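# Slide shut and lock the top covers of two servers

## Task

Close both servers' top covers and leave them locked. A cover locks when slid fully shut, either pushed firmly closed or slid while both of its release buttons are pressed.

## Robot and tools

Robot: two arms on a table. left_arm carries a five-finger left hand and right_arm a right hand (the left hand is its mirror). Arm bases sit in the scene frame at left_arm (-0.064, +0.524, 0) m and right_arm (+0.014, -0.493, 0) m. Scene frame: origin at table-top height midway between the bases, +x out over the table, +z up, left_arm on the +y side. Hand poses, velocities, Hand targets and wrist-camera poses are in each arm's own base frame. Fixed cameras and the table use the scene frame.

Hand point: a point 0.05 m in front of the palm. Its +z runs along the straight fingers, +y out of the palm, and +x across the palm away from the thumb (toward the thumb on the left hand). Fingertips reach about 0.06-0.07 m past it. A wrist bracket on the little-finger side, and the wrist itself below a level hand, can strike things.

The row: every motion is a row of 28 numbers, each in [-1, 1], covering both arms even if only one moves. Order: left dx, dy, dz, rx, ry, rz, then left little, ring, middle, index, thumb_bend, thumb_turn, force_limit, speed; then the same 14 for the right arm. dx-dz are offsets along that arm's base axes, with 1.0 = 0.6 m. rx-rz form one rotation vector, 1.0 = 180 degrees, turning about the Hand target position. Offsets are counted from the Hand target at the start of the call, not from the previous row, so repeating an offset moves farther. Six pose zeros re-request the current Hand target. Finger and thumb values are absolute targets: -1 open/straight, +1 closed; thumb_turn +1 puts the thumb opposite the fingers. force_limit runs from about 0 N at -1 to 10 N at +1 (15 N for the thumb motors). speed goes from near zero at -1 to full at +0.48 and above. To leave a hand unchanged, resend the eight hand numbers last sent for it, not its readings.

Tools:
- execute_actions: actions is a list of actions. Each action is up to 15 rows, one per 1/30 s step; a short action repeats its last row. cameras lists camera names (["all"], [] or null).
- move: target is one 28-number row or a list of up to 15 rows, all offsets from the same starting Hand targets. speed is m/s (0.002 to 3.6, default 0.25), and turning is capped at twice that in rad/s; give one value or one per target. blend is a corner radius in m for lists. stop_force (3 to 120 N, one value for both arms) ends an arm's path when its wrist sensor feels that much push. zero (with stop_force) re-zeros the sensor before the move. blocking=false returns early, but it cannot be combined with stop_force. Move slowly when using stop_force, and leave it out when backing off a contact.
- wait: seconds 0 to 10; arms hold their last command.
- stop: brakes a running move.
- zoom_image: camera plus region [x0, y0, x1, y1] in pixels, at most 504 by 504, taken from the newest image.
- show_instructions: shows the reference pages.
- zero_wrist_force: arm is left_arm or right_arm.
- finished_scene: scene is the current number (1 or 2); this cannot be undone.

Cameras: cam_head_left, cam_head_right, cam_high (896x504), cam_left_wrist, cam_right_wrist (672x504, fisheye).

Reading results:
- Each result gives per-arm end_effector_position (m), end_effector_quat_wxyz, velocities and Hand target. The next offsets count from Hand target, where the hand often rests a little short.
- Hand readings are hand_measured, hand_stopped_by (moving, target, force, stalled, fault) and hand_load_n, with six values in motor order. A positive load means the finger is pushed open.
- Wrist force and torque are in the hand's own axes.
- Joint torques are listed, and a MOTOR HOT line appears near overheating.
- A move adds a move: line. done means within 3 mm and 2 degrees. Other endings are off_target, moving, held and fault. limits=paced means the pose was clipped, and limits=held means a check withheld a step.
- Commanded orientation is clipped to 32 degrees from the measured one on each step.

Avoid:
- Hard hits or pushes. About 150 N of outside force, or wrist-joint contact torque of 26 N m, stops an arm for 10 s.
- Any contact between the two arms.
- Pressing a stiff arm past a firm contact.
- Routing paths near an arm's own base.
- Letting anything fall or leave the table.
- Squeezing or twisting fingers too hard.
- Holding strain long enough to overheat motors.

For the covers, slide them shut with a controlled, moderate push, or hold both release buttons while sliding, then confirm both are closed in the camera images.

Each tool is called after "Request:" as name(argument=value, ...), one argument or row to a line, values as JSON.

Reference images:

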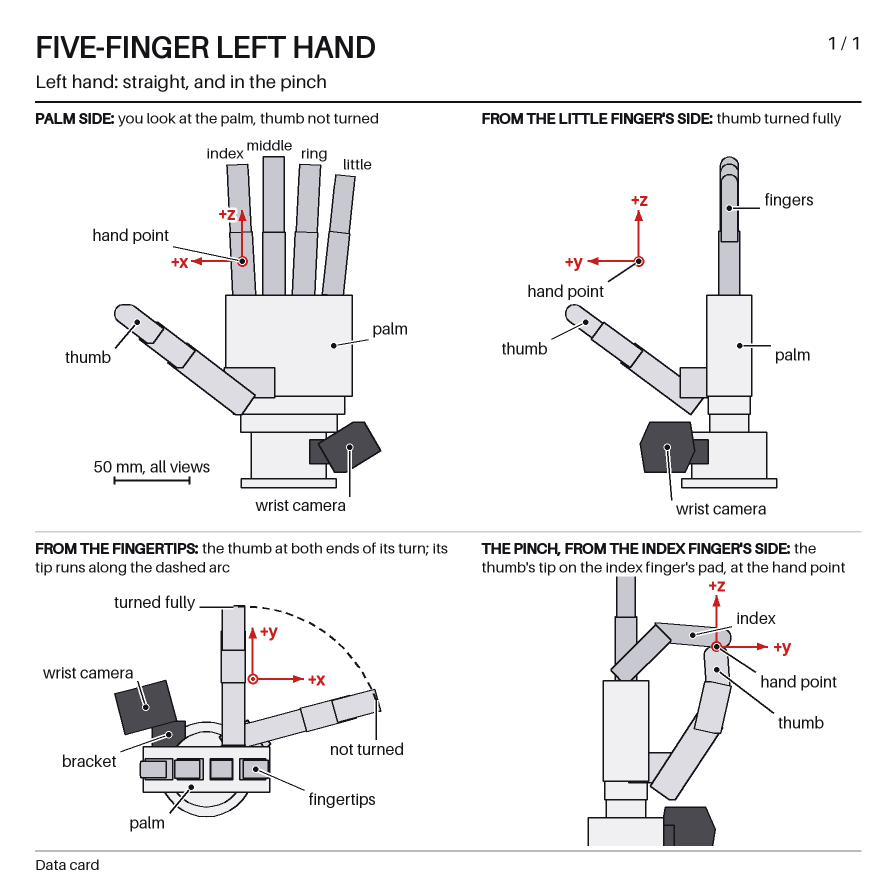

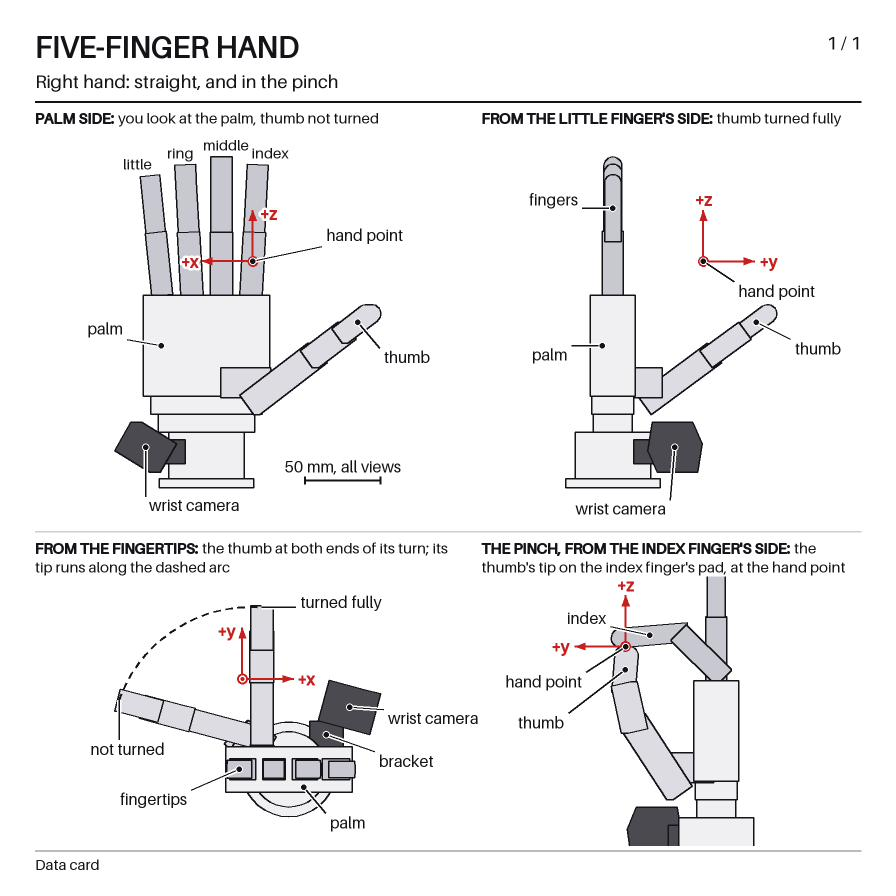

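## Session

Request:
execute_actions(
  actions=[],
)

Scene clock: 0.00 s.
left_arm: end_effector_position=(-0.0907, -0.5293, +0.1895) hand_measured=(-1.000, -1.000, -1.000, -1.000, -1.000, -1.000) hand_load_n=(-0.5, +0.0, +0.0, +0.0, +0.0, +0.0) hand_stopped_by=(target, target, target, target, target, target) hand_force_limit=0.00 hand_speed=-0.80 end_effector_quat_wxyz=(+0.436, +0.113, +0.844, -0.292) | right_arm: end_effector_position=(+0.3130, +0.0761, +0.1257) hand_measured=(-1.000, -1.000, -1.000, -1.000, -1.000, -1.000) hand_load_n=(+0.0, +0.0, -0.5, +0.0, +0.0, +0.0) hand_stopped_by=(target, target, target, target, target, target) hand_force_limit=0.00 hand_speed=-0.80 end_effector_quat_wxyz=(-0.070, +0.842, +0.528, -0.090)
Joint positions: left_arm=[1.281 -2.039 -1.433 2.598 -2.517 3.485] | right_arm=[-0.027 -1.338 1.93 1.208 1.555 0.421]
Joint velocities: within noise
Joint torques (N m): no reading
Motor temperatures (°C): left_arm=[28 29 23 34 30 35] | right_arm=[23 26 28 35 33 32]
Wrist force (N): no reading
Wrist torque (N m): no reading
Wrist force, peak (N): no reading
Hand target: left_arm -0.0907, -0.5293, +0.1895; +0.436, +0.113, +0.844, -0.292 | right_arm +0.3130, +0.0761, +0.1257; -0.070, +0.842, +0.528, -0.090

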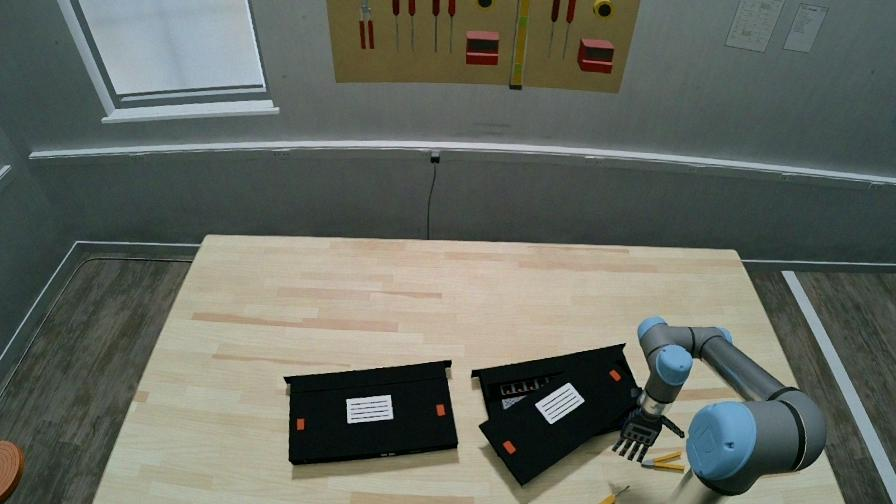

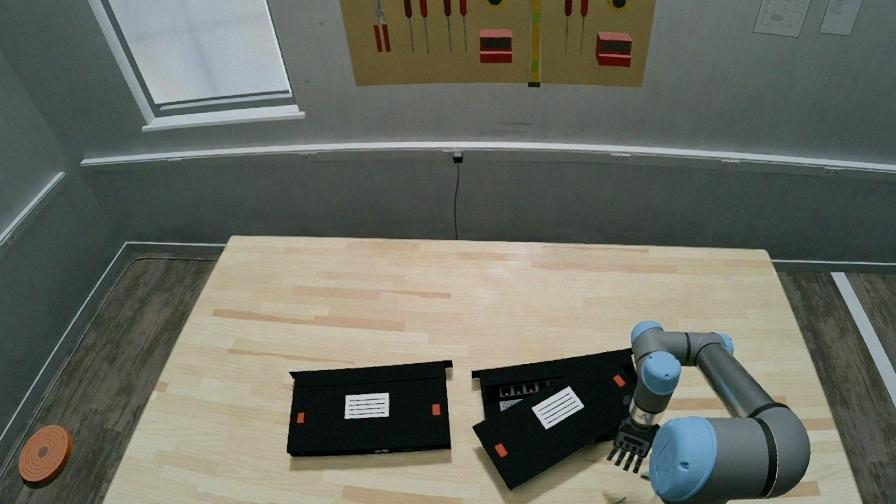

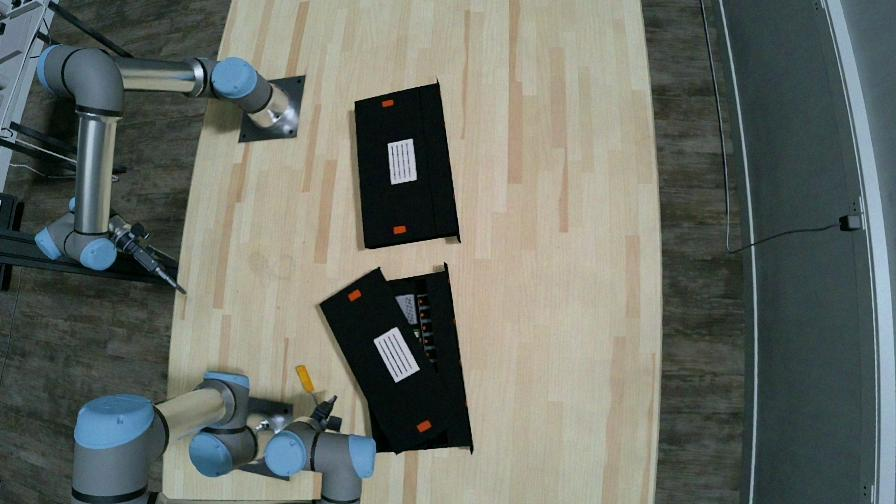

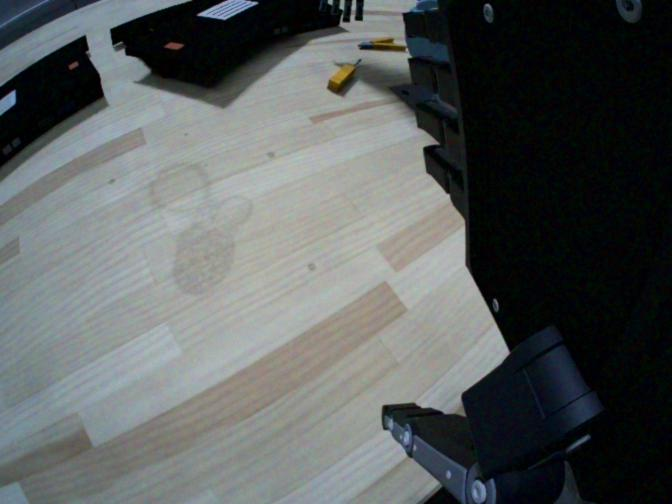

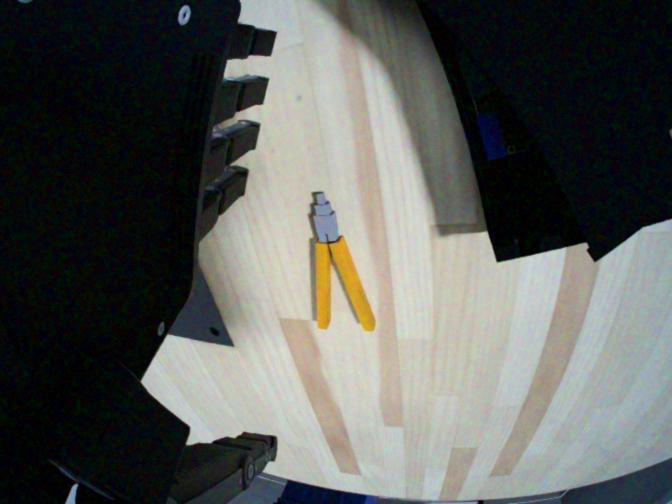

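Request:
zoom_image(
  camera="cam_high",
  region=[320, 60, 500, 260],
)

Request:
zoom_image(
  camera="cam_high",
  region=[290, 250, 500, 470],
)

Request:
zoom_image(
  camera="cam_head_left",
  region=[270, 340, 470, 480],
)

Request:
zoom_image(
  camera="cam_head_left",
  region=[460, 330, 660, 500],
)

Scaled by 2.520 from the camera's 896x504 image, which has a finer 1280x720 frame.

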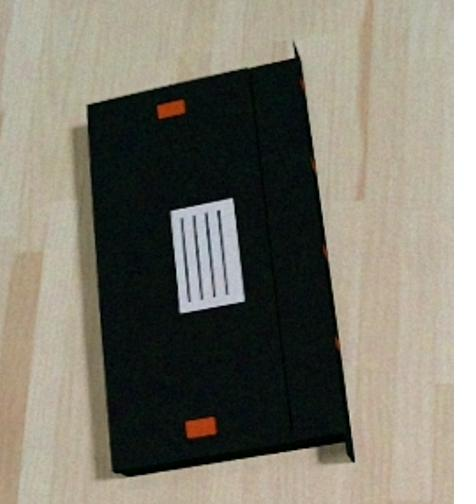

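Scaled by 2.291 from the camera's 896x504 image, which has a finer 1280x720 frame.

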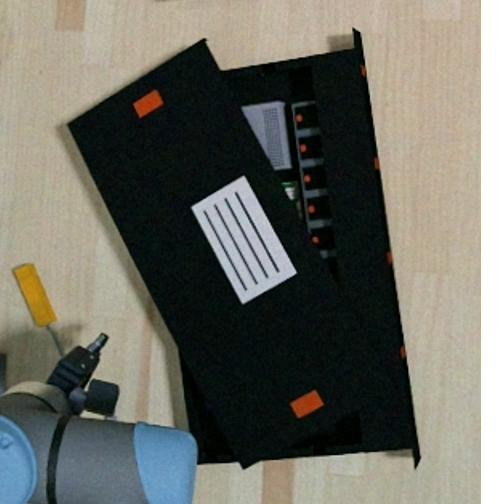

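Scaled by 2.520 from the camera's 896x504 image, which has a finer 1280x720 frame.

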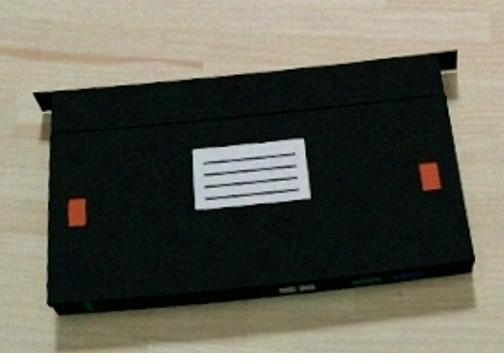

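Scaled by 2.520 from the camera's 896x504 image, which has a finer 1280x720 frame.

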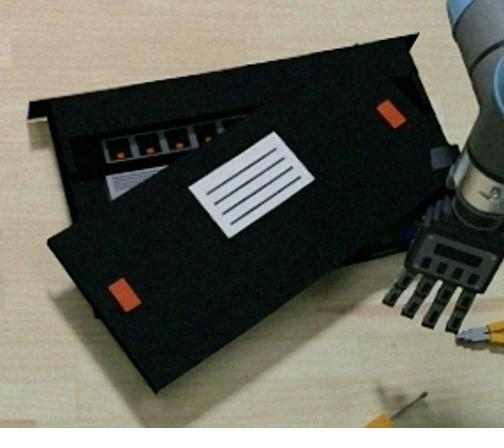

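Request:
move(
  target=[0.585,0.452,0.15,0.368,0.073,-0.370,-1,-1,-1,-1,-1,-1,0,-0.8,-0.2,0,0.3,0,0,0,-1,-1,-1,-1,-1,-1,0,-0.8],
  cameras=["all"],
)

Scene clock: 30.23 s.
left_arm: end_effector_position=(+0.2603, -0.2582, +0.2795) hand_measured=(-1.000, -1.000, -1.000, -1.000, -1.000, -1.000) hand_load_n=(+0.0, +0.0, +0.0, +0.0, +0.0, +0.0) hand_stopped_by=(target, target, target, target, target, target) hand_force_limit=0.00 hand_speed=-0.80 end_effector_quat_wxyz=(+0.000, +0.707, +0.707, -0.001) | right_arm: end_effector_position=(+0.1930, +0.0761, +0.3057) hand_measured=(-1.000, -1.000, -1.000, -1.000, -1.000, -1.000) hand_load_n=(+0.0, +0.0, +0.0, +0.0, +0.0, +0.0) hand_stopped_by=(target, target, target, target, target, target) hand_force_limit=0.00 hand_speed=-0.80 end_effector_quat_wxyz=(-0.070, +0.842, +0.528, -0.090)
Joint positions: left_arm=[2.566 -1.657 -1.628 1.714 -1.569 5.709] | right_arm=[-0.043 -1.781 1.885 1.695 1.558 0.406]
Joint torques (N m): left_arm=[7.62 8 24.43 -5 -1.61 2.01] | right_arm=[-12.56 -22.24 -28.2 3.83 2 -1.38]
Wrist force (N): left_arm=[0.4 0.4 0.3] | right_arm=[-0.1 0.0 0.1]
Wrist torque (N m): left_arm=[0.05 -0.18 -0.04] | right_arm=[-0.01 0.01 0.03]
Wrist force, peak (N): left_arm=[0.7 1.2 0.5] | right_arm=[0.3 0.1 0.5]
Hand target: left_arm +0.2603, -0.2581, +0.2795; +0.000, +0.707, +0.707, -0.001 | right_arm +0.1930, +0.0761, +0.3057; -0.070, +0.842, +0.528, -0.090
Off the commanded pose: left_arm 0.000 m, 0 deg | right_arm 0.000 m, 0 deg.
move: done
camera_calibration:
cam_left_wrist: T_world_to_cam=[[-0.97075, 0.238735, 0.0255099, 0.302742], [0.21122, 0.798655, 0.563504, -0.0122127], [0.114155, 0.55241, -0.825719, 0.460371], [0, 0, 0, 1]] pos_world=[0.243913, -0.316835, 0.379296]
cam_right_wrist: T_world_to_cam=[[0.94661, -0.169554, -0.274191, -0.0804861], [-0.0192247, -0.878695, 0.476996, -0.0685191], [-0.321808, -0.446258, -0.835041, 0.465], [0, 0, 0, 1]] pos_world=[0.224512, 0.133656, 0.398909]

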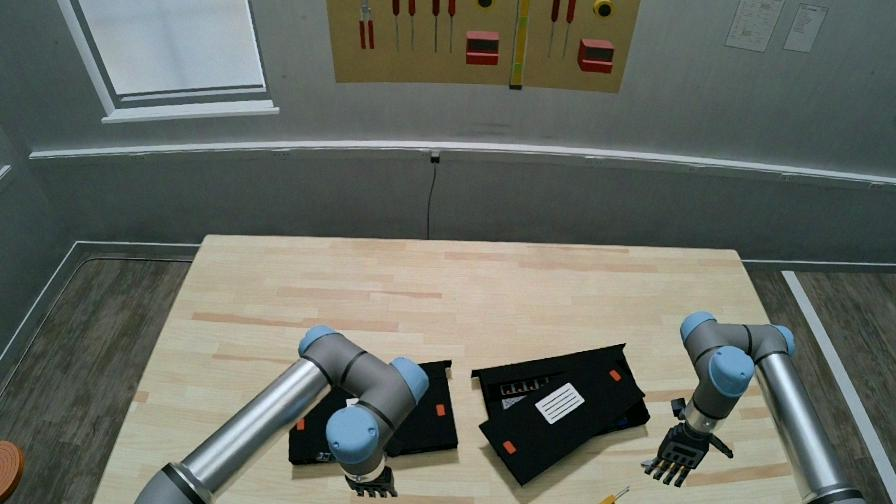

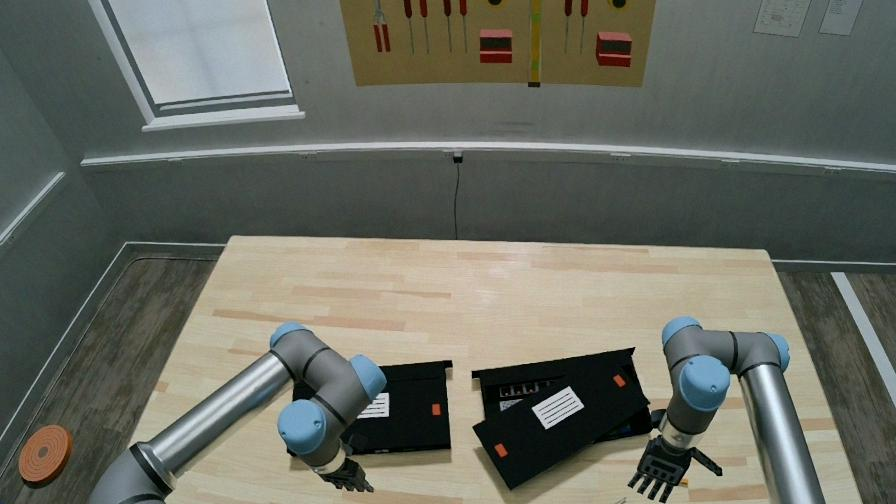

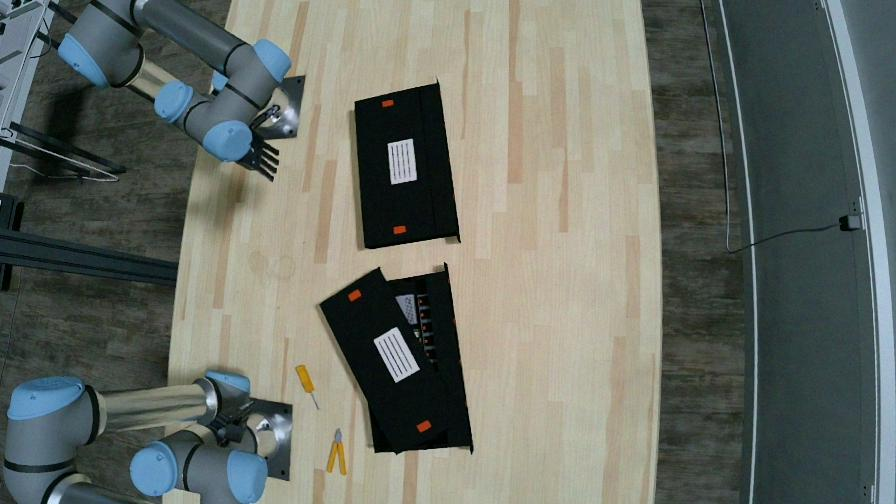

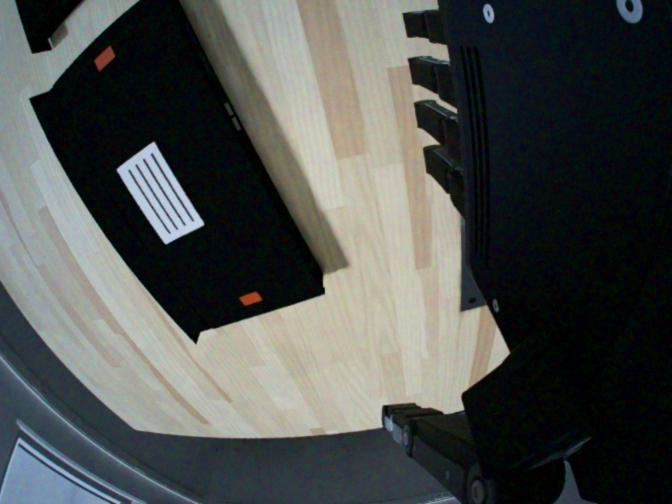

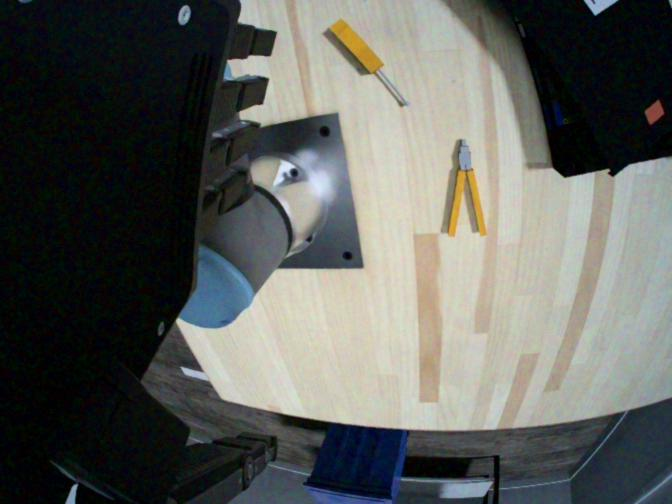

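Request:
zoom_image(
  camera="cam_left_wrist",
  region=[10, 0, 360, 350],
)

Request:
zoom_image(
  camera="cam_left_wrist",
  region=[180, 60, 340, 220],
)

Request:
zoom_image(
  camera="cam_left_wrist",
  region=[210, 220, 340, 350],
)

Request:
zoom_image(
  camera="cam_high",
  region=[320, 260, 480, 460],
)

Scaled by 1.440 from the camera's 672x504 image, which has a finer 960x720 frame.

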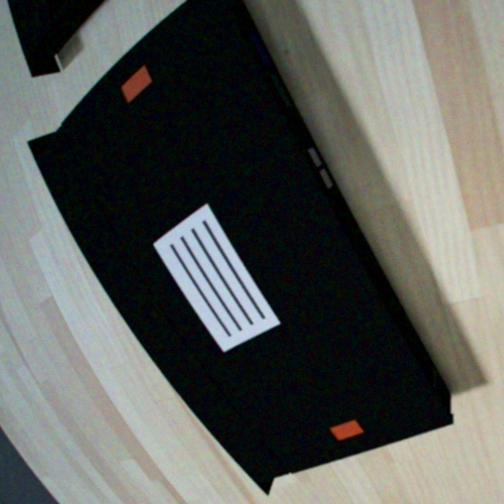

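Scaled by 3.150 from the camera's 672x504 image, which has a finer 960x720 frame.

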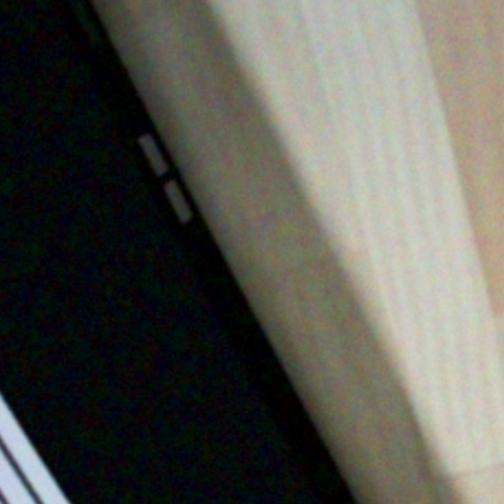

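Scaled by 3.877 from the camera's 672x504 image, which has a finer 960x720 frame.

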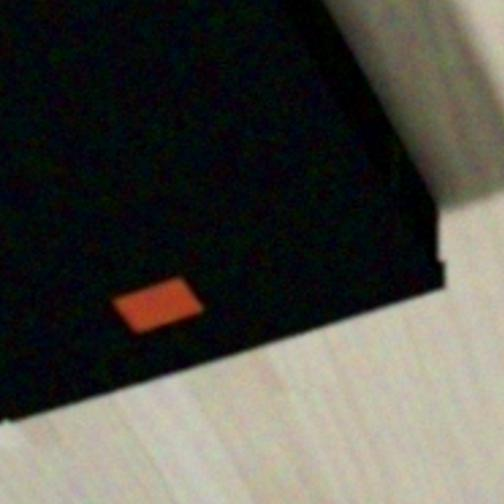

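Scaled by 2.520 from the camera's 896x504 image, which has a finer 1280x720 frame.

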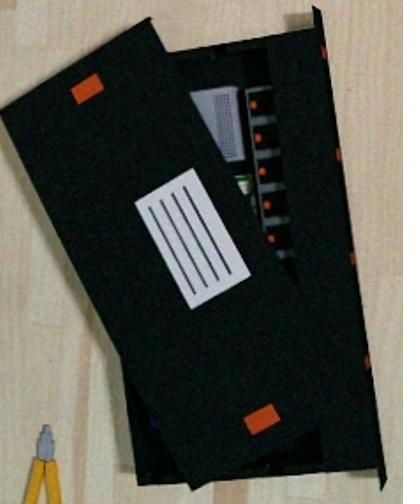

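Request:
move(
  target=[0.527,-0.023,-0.165,0,0,0,-1,-1,-1,-1,-1,-1,0,-0.8,0.355,0.445,0.0,0.009,-0.0728,0.1428,-1,-1,-1,-1,-1,-1,0,-0.8],
  cameras=["all"],
)

Request:
zoom_image(
  camera="cam_left_wrist",
  region=[0, 0, 400, 400],
)

Request:
zoom_image(
  camera="cam_right_wrist",
  region=[200, 0, 672, 472],
)

Scene clock: 53.57 s.
left_arm: end_effector_position=(+0.5765, -0.2719, +0.1805) hand_measured=(-1.000, -1.000, -1.000, -1.000, -1.000, -1.000) hand_load_n=(+0.0, +0.0, +0.0, +0.0, +0.0, +0.0) hand_stopped_by=(target, target, target, target, target, target) hand_force_limit=0.00 hand_speed=-0.80 end_effector_quat_wxyz=(+0.000, +0.707, +0.707, -0.001) | right_arm: end_effector_position=(+0.4060, +0.3431, +0.3057) hand_measured=(-1.000, -1.000, -1.000, -1.000, -1.000, -1.000) hand_load_n=(+0.0, +0.0, +0.0, +0.0, +0.0, +0.0) hand_stopped_by=(target, target, target, target, target, target) hand_force_limit=0.00 hand_speed=-0.80 end_effector_quat_wxyz=(+0.000, +0.707, +0.707, -0.001)
Joint positions: left_arm=[2.836 -2.332 -0.911 1.671 -1.57 5.979] | right_arm=[0.56 -1.082 1.035 1.618 1.571 0.56]
Joint torques (N m): left_arm=[7.96 37.14 25.03 -5.05 -1.66 0.78] | right_arm=[10.21 -24.18 -27.81 3.27 1.89 -1.36]
Wrist force (N): left_arm=[0.3 0.4 0.5] | right_arm=[-0.1 0.5 0.0]
Wrist torque (N m): left_arm=[0.02 -0.17 -0.05] | right_arm=[0.01 0.02 0.04]
Wrist force, peak (N): left_arm=[0.5 1.8 1.1] | right_arm=[0.7 1.2 0.3]
Hand target: left_arm +0.5765, -0.2719, +0.1805; +0.000, +0.707, +0.707, -0.001 | right_arm +0.4060, +0.3431, +0.3057; +0.000, +0.707, +0.707, -0.001
Off the commanded pose: left_arm 0.000 m, 0 deg | right_arm 0.000 m, 0 deg.
move: done
camera_calibration:
cam_left_wrist: T_world_to_cam=[[-0.970693, 0.238962, 0.0255513, 0.615544], [0.211421, 0.798561, 0.563561, -0.0123518], [0.114265, 0.552447, -0.825679, 0.350091], [0, 0, 0, 1]] pos_world=[0.560113, -0.330635, 0.280296]
cam_right_wrist: T_world_to_cam=[[0.960914, 0.272324, -0.04983, -0.462754], [0.262095, -0.83689, 0.480542, 0.0405161], [0.089161, -0.47482, -0.875555, 0.508029], [0, 0, 0, 1]] pos_world=[0.388752, 0.401149, 0.402279]

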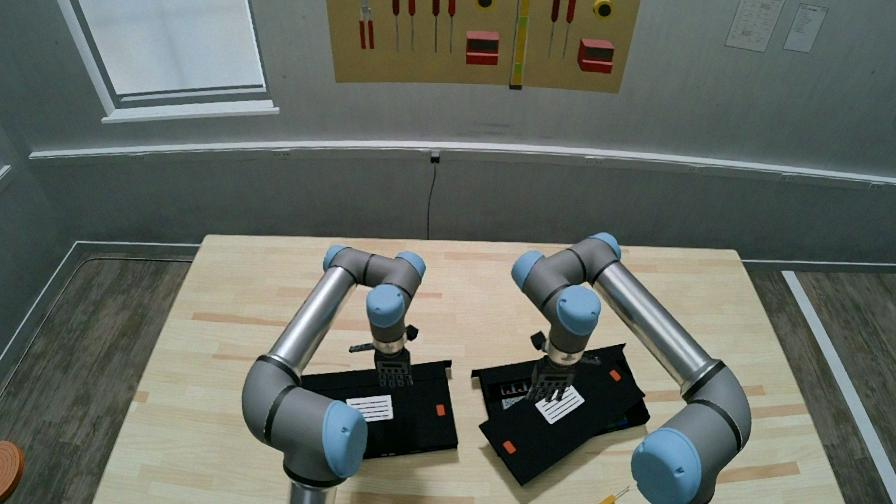

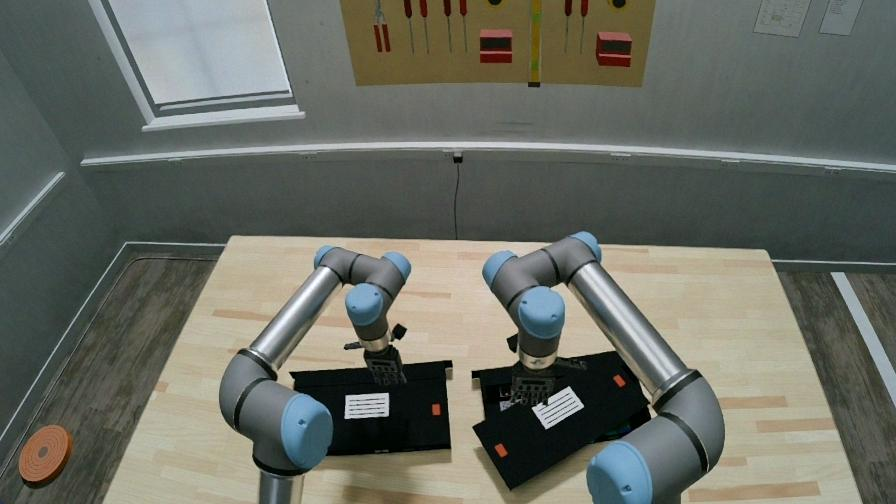

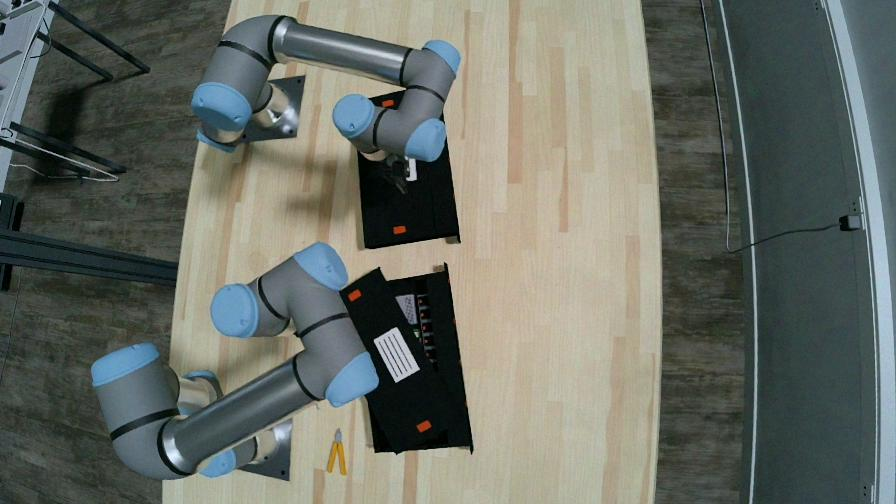

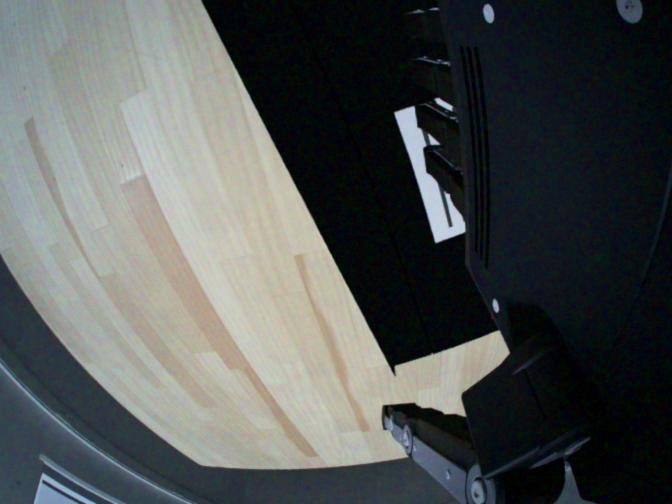

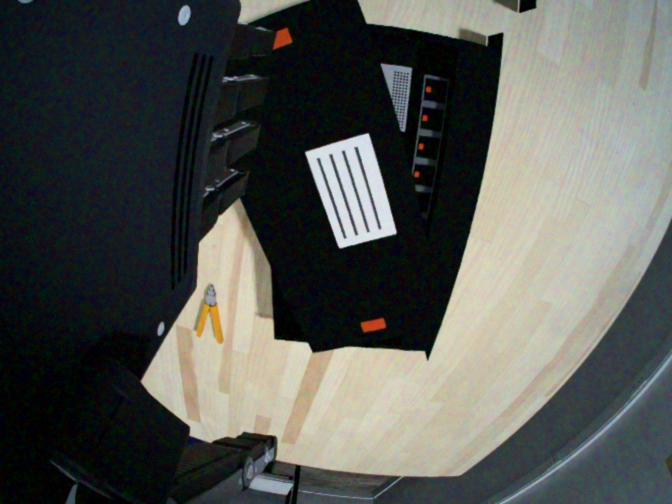

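Scaled by 1.260 from the camera's 672x504 image, which has a finer 960x720 frame.

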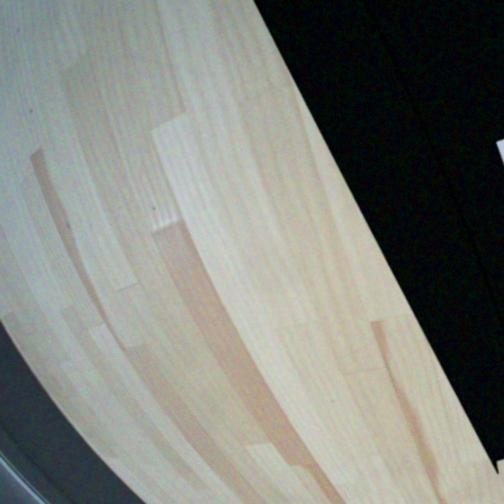

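Scaled by 1.068 from the camera's 672x504 image, which has a finer 960x720 frame.

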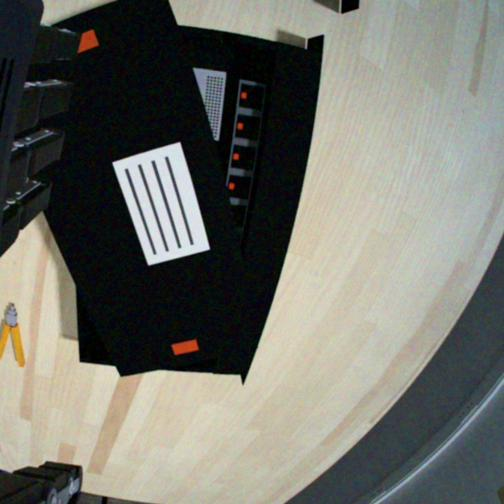

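Request:
zoom_image(
  camera="cam_left_wrist",
  region=[340, 200, 500, 380],
)

Request:
zoom_image(
  camera="cam_left_wrist",
  region=[220, 0, 420, 200],
)

Request:
zoom_image(
  camera="cam_right_wrist",
  region=[360, 10, 520, 170],
)

Request:
zoom_image(
  camera="cam_right_wrist",
  region=[260, 220, 450, 370],
)

Scaled by 2.800 from the camera's 672x504 image, which has a finer 960x720 frame.

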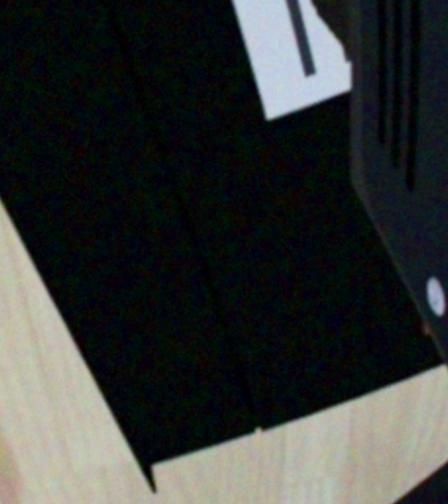

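Scaled by 2.520 from the camera's 672x504 image, which has a finer 960x720 frame.

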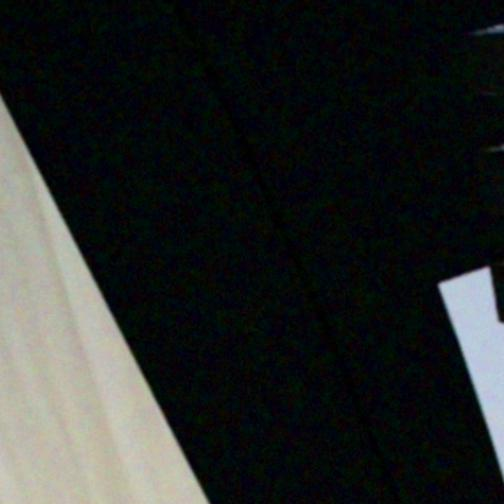

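Scaled by 3.150 from the camera's 672x504 image, which has a finer 960x720 frame.

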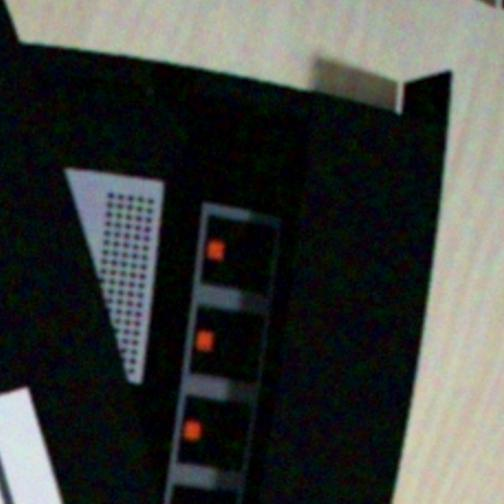

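Scaled by 2.653 from the camera's 672x504 image, which has a finer 960x720 frame.

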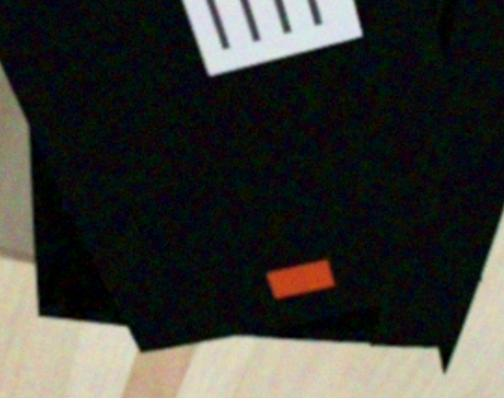

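Request:
move(
  target=[-0.44,0.2725,-0.067,0,0,0,-1,-1,-1,-1,-1,-1,0,-0.8,0,0,0.0,0,0,0,-1,-1,-1,-1,-1,-1,0,-0.8],
  cameras=["cam_left_wrist"],
)

Request:
zoom_image(
  camera="cam_left_wrist",
  region=[100, 100, 450, 450],
)

Scene clock: 73.93 s.
left_arm: end_effector_position=(+0.3125, -0.1085, +0.1403) hand_measured=(-1.000, -1.000, -1.000, -1.000, -1.000, -1.000) hand_load_n=(+0.0, +0.0, +0.0, +0.0, -0.5, +0.0) hand_stopped_by=(target, target, target, target, target, target) hand_force_limit=0.00 hand_speed=-0.80 end_effector_quat_wxyz=(+0.000, +0.707, +0.707, -0.001) | right_arm: end_effector_position=(+0.4060, +0.3431, +0.3057) hand_measured=(-1.000, -1.000, -1.000, -1.000, -1.000, -1.000) hand_load_n=(+0.0, +0.0, +0.0, +0.0, +0.0, +0.0) hand_stopped_by=(target, target, target, target, target, target) hand_force_limit=0.00 hand_speed=-0.80 end_effector_quat_wxyz=(+0.000, +0.707, +0.707, -0.001)
Joint positions: left_arm=[3.119 -1.609 -2.058 2.095 -1.57 6.261] | right_arm=[0.56 -1.081 1.035 1.618 1.571 0.56]
Joint torques (N m): left_arm=[7.75 31.75 8.38 0.35 1.82 1.74] | right_arm=[9.35 -25.25 -29.42 3.48 1.97 -1.01]
Wrist force (N): left_arm=[0.5 0.3 0.5] | right_arm=[-0.2 0.3 0.2]
Wrist torque (N m): left_arm=[0.02 -0.20 -0.04] | right_arm=[-0.03 0.03 0.03]
Wrist force, peak (N): left_arm=[-0.3 1.6 0.3] | right_arm=[-0.2 0.6 0.2]
Hand target: left_arm +0.3125, -0.1084, +0.1403; +0.000, +0.707, +0.707, -0.001 | right_arm +0.4060, +0.3431, +0.3057; +0.000, +0.707, +0.707, -0.001
Off the commanded pose: left_arm 0.000 m, 0 deg | right_arm 0.000 m, 0 deg.
move: done
camera_calibration:
cam_left_wrist: T_world_to_cam=[[-0.970727, 0.238818, 0.0255986, 0.32131], [0.211322, 0.798551, 0.563613, -0.064452], [0.114159, 0.552524, -0.825642, 0.256764], [0, 0, 0, 1]] pos_world=[0.296213, -0.167135, 0.240096]
Images, in order (width x height): cam_left_wrist 672x504.

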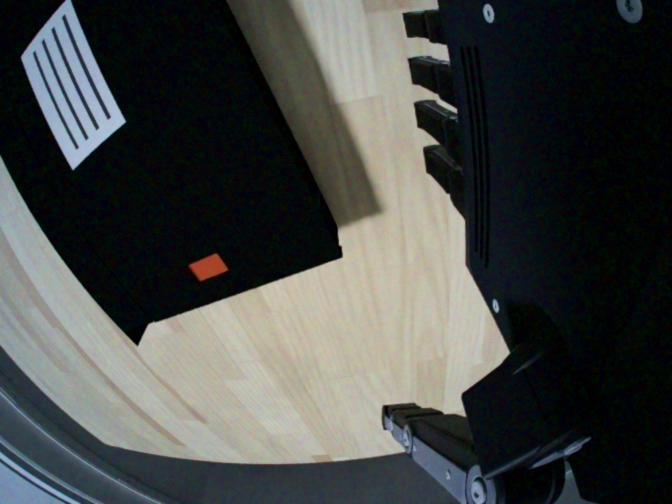

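Scaled by 1.440 from the camera's 672x504 image, which has a finer 960x720 frame.

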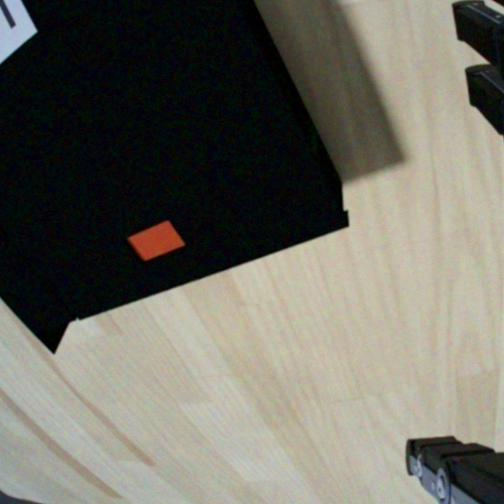

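Request:
move(
  target=[-0.1875,-0.2527,0.1,0,0,0.528,1,1,1,1,-1,-1,0,-0.8,0,0,0.0,0,0,0,-1,-1,-1,-1,-1,-1,0,-0.8],
)

Request:
move(
  target=[-0.007,-0.057,-0.1,0.0583,0.0731,0.5162,1,1,1,1,-1,-1,0,-0.8,0,0,0.0,0,0,0,-1,-1,-1,-1,-1,-1,0,-0.8],
  cameras=["all"],
)

Scene clock: 102.93 s.
left_arm: end_effector_position=(+0.2000, -0.2600, +0.2003) hand_measured=(+1.000, +1.000, +1.000, +1.000, -1.000, -1.000) hand_load_n=(+0.0, +0.0, +0.0, +0.0, +0.0, +0.0) hand_stopped_by=(target, target, target, target, target, target) hand_force_limit=0.00 hand_speed=-0.80 end_effector_quat_wxyz=(+0.000, -0.043, +0.999, -0.001) | right_arm: end_effector_position=(+0.4060, +0.3431, +0.3057) hand_measured=(-1.000, -1.000, -1.000, -1.000, -1.000, -1.000) hand_load_n=(+0.0, +0.0, +0.0, +0.0, +0.0, +0.0) hand_stopped_by=(target, target, target, target, target, target) hand_force_limit=0.00 hand_speed=-0.80 end_effector_quat_wxyz=(+0.000, +0.707, +0.707, -0.001)
Joint positions: left_arm=[2.554 -1.808 -1.658 1.896 -1.57 4.038] | right_arm=[0.56 -1.081 1.035 1.618 1.571 0.56]
Joint torques (N m): left_arm=[-7.21 14.12 23.52 -4.97 -1.66 -2.65] | right_arm=[9.01 -25.51 -29.28 3.32 1.97 0.66]
Wrist force (N): left_arm=[0.4 0.3 0.2] | right_arm=[-0.1 0.3 0.4]
Wrist torque (N m): left_arm=[0.04 -0.20 0.07] | right_arm=[-0.05 0.02 0.03]
Wrist force, peak (N): left_arm=[0.5 0.6 0.6] | right_arm=[-0.3 0.4 0.2]
Hand target: left_arm +0.2000, -0.2601, +0.2003; +0.000, -0.044, +0.999, -0.001 | right_arm +0.4060, +0.3431, +0.3057; +0.000, +0.707, +0.707, -0.001
Off the commanded pose: left_arm 0.000 m, 0 deg | right_arm 0.000 m, 0 deg.
move: done

Scene clock: 106.80 s.
left_arm: end_effector_position=(+0.1958, -0.2942, +0.1403) hand_measured=(+1.000, +1.000, +1.000, +1.000, -1.000, -1.000) hand_load_n=(+0.0, +0.0, +0.0, +0.0, +0.0, +0.0) hand_stopped_by=(target, target, target, target, target, target) hand_force_limit=0.00 hand_speed=-0.80 end_effector_quat_wxyz=(+0.098, +0.751, -0.647, -0.086) | right_arm: end_effector_position=(+0.4060, +0.3431, +0.3057) hand_measured=(-1.000, -1.000, -1.000, -1.000, -1.000, -1.000) hand_load_n=(+0.0, +0.0, +0.0, +0.0, +0.0, +0.0) hand_stopped_by=(target, target, target, target, target, target) hand_force_limit=0.00 hand_speed=-0.80 end_effector_quat_wxyz=(+0.000, +0.707, +0.707, -0.001)
Joint positions: left_arm=[2.816 -1.922 -1.81 1.926 -1.455 2.682] | right_arm=[0.56 -1.081 1.035 1.618 1.571 0.56]
Joint torques (N m): left_arm=[7.71 45.3 7.27 -0.07 2.04 -2.56] | right_arm=[9.79 -24.88 -27.99 3.56 1.88 1.2]
Wrist force (N): left_arm=[0.9 0.8 0.8] | right_arm=[-0.1 0.5 0.0]
Wrist torque (N m): left_arm=[0.06 -0.26 0.05] | right_arm=[0.01 0.02 0.04]
Wrist force, peak (N): left_arm=[0.9 0.8 0.8] | right_arm=[-0.2 0.6 0.1]
Hand target: left_arm +0.1958, -0.2943, +0.1403; +0.098, +0.751, -0.647, -0.086 | right_arm +0.4060, +0.3431, +0.3057; +0.000, +0.707, +0.707, -0.001
Off the commanded pose: left_arm 0.000 m, 0 deg | right_arm 0.000 m, 0 deg.
move: done
camera_calibration:
cam_left_wrist: T_world_to_cam=[[0.969059, -0.0960276, -0.227386, -0.190462], [0.0610753, -0.799288, 0.597836, -0.336936], [-0.239155, -0.593226, -0.768692, 0.0968178], [0, 0, 0, 1]] pos_world=[0.228302, -0.230163, 0.232547]
cam_right_wrist: T_world_to_cam=[[0.960914, 0.272324, -0.04983, -0.462877], [0.262095, -0.83689, 0.480542, 0.0405736], [0.089161, -0.47482, -0.875555, 0.508068], [0, 0, 0, 1]] pos_world=[0.388852, 0.401249, 0.402279]

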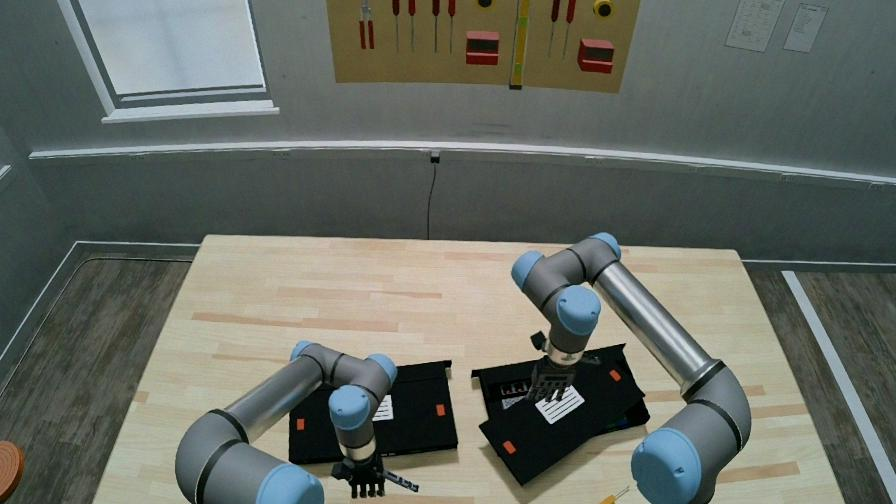

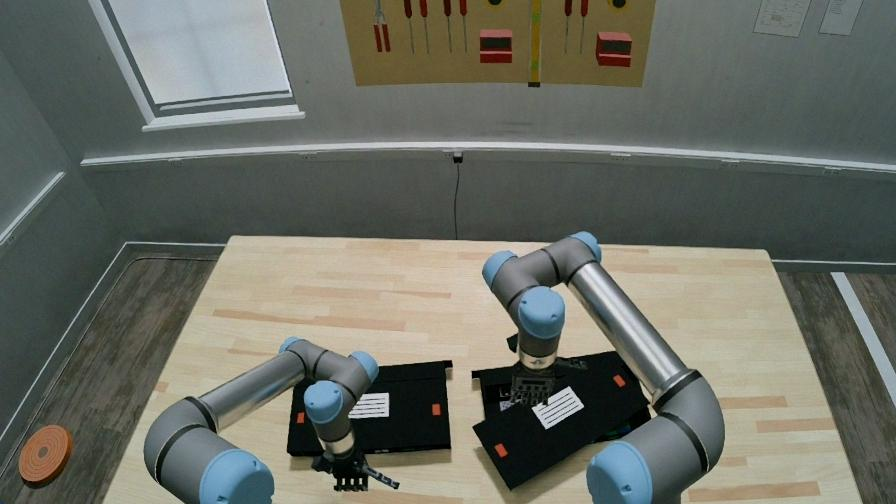

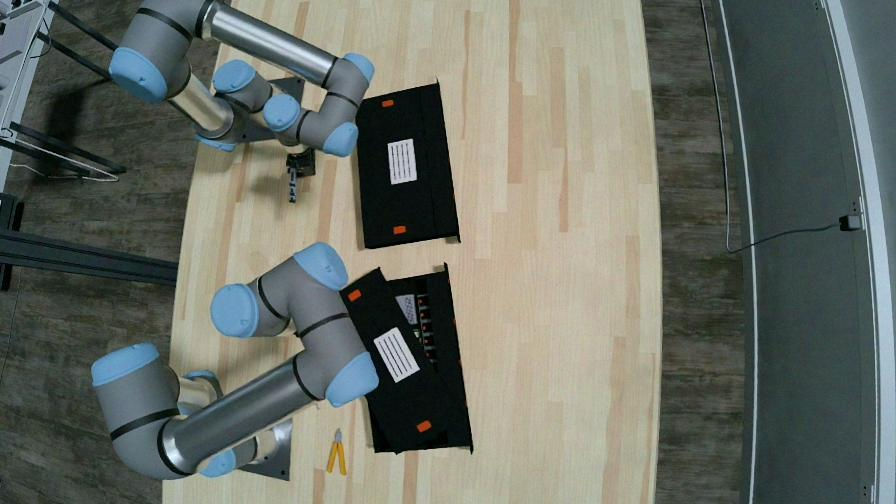

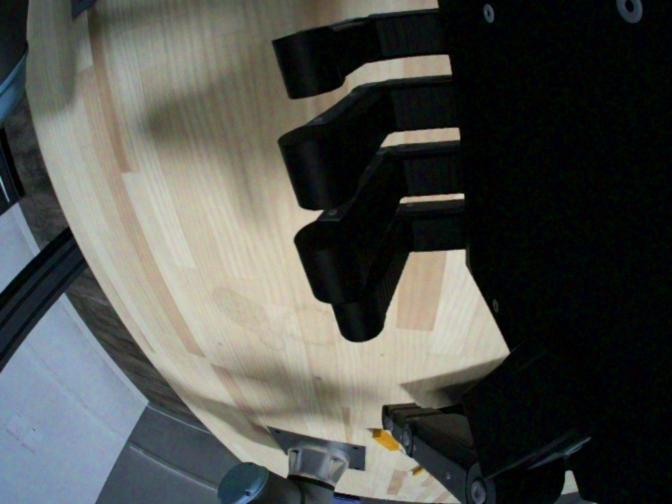

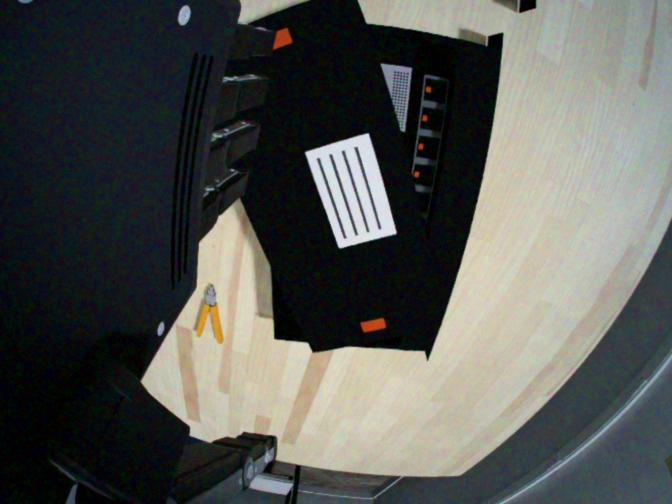

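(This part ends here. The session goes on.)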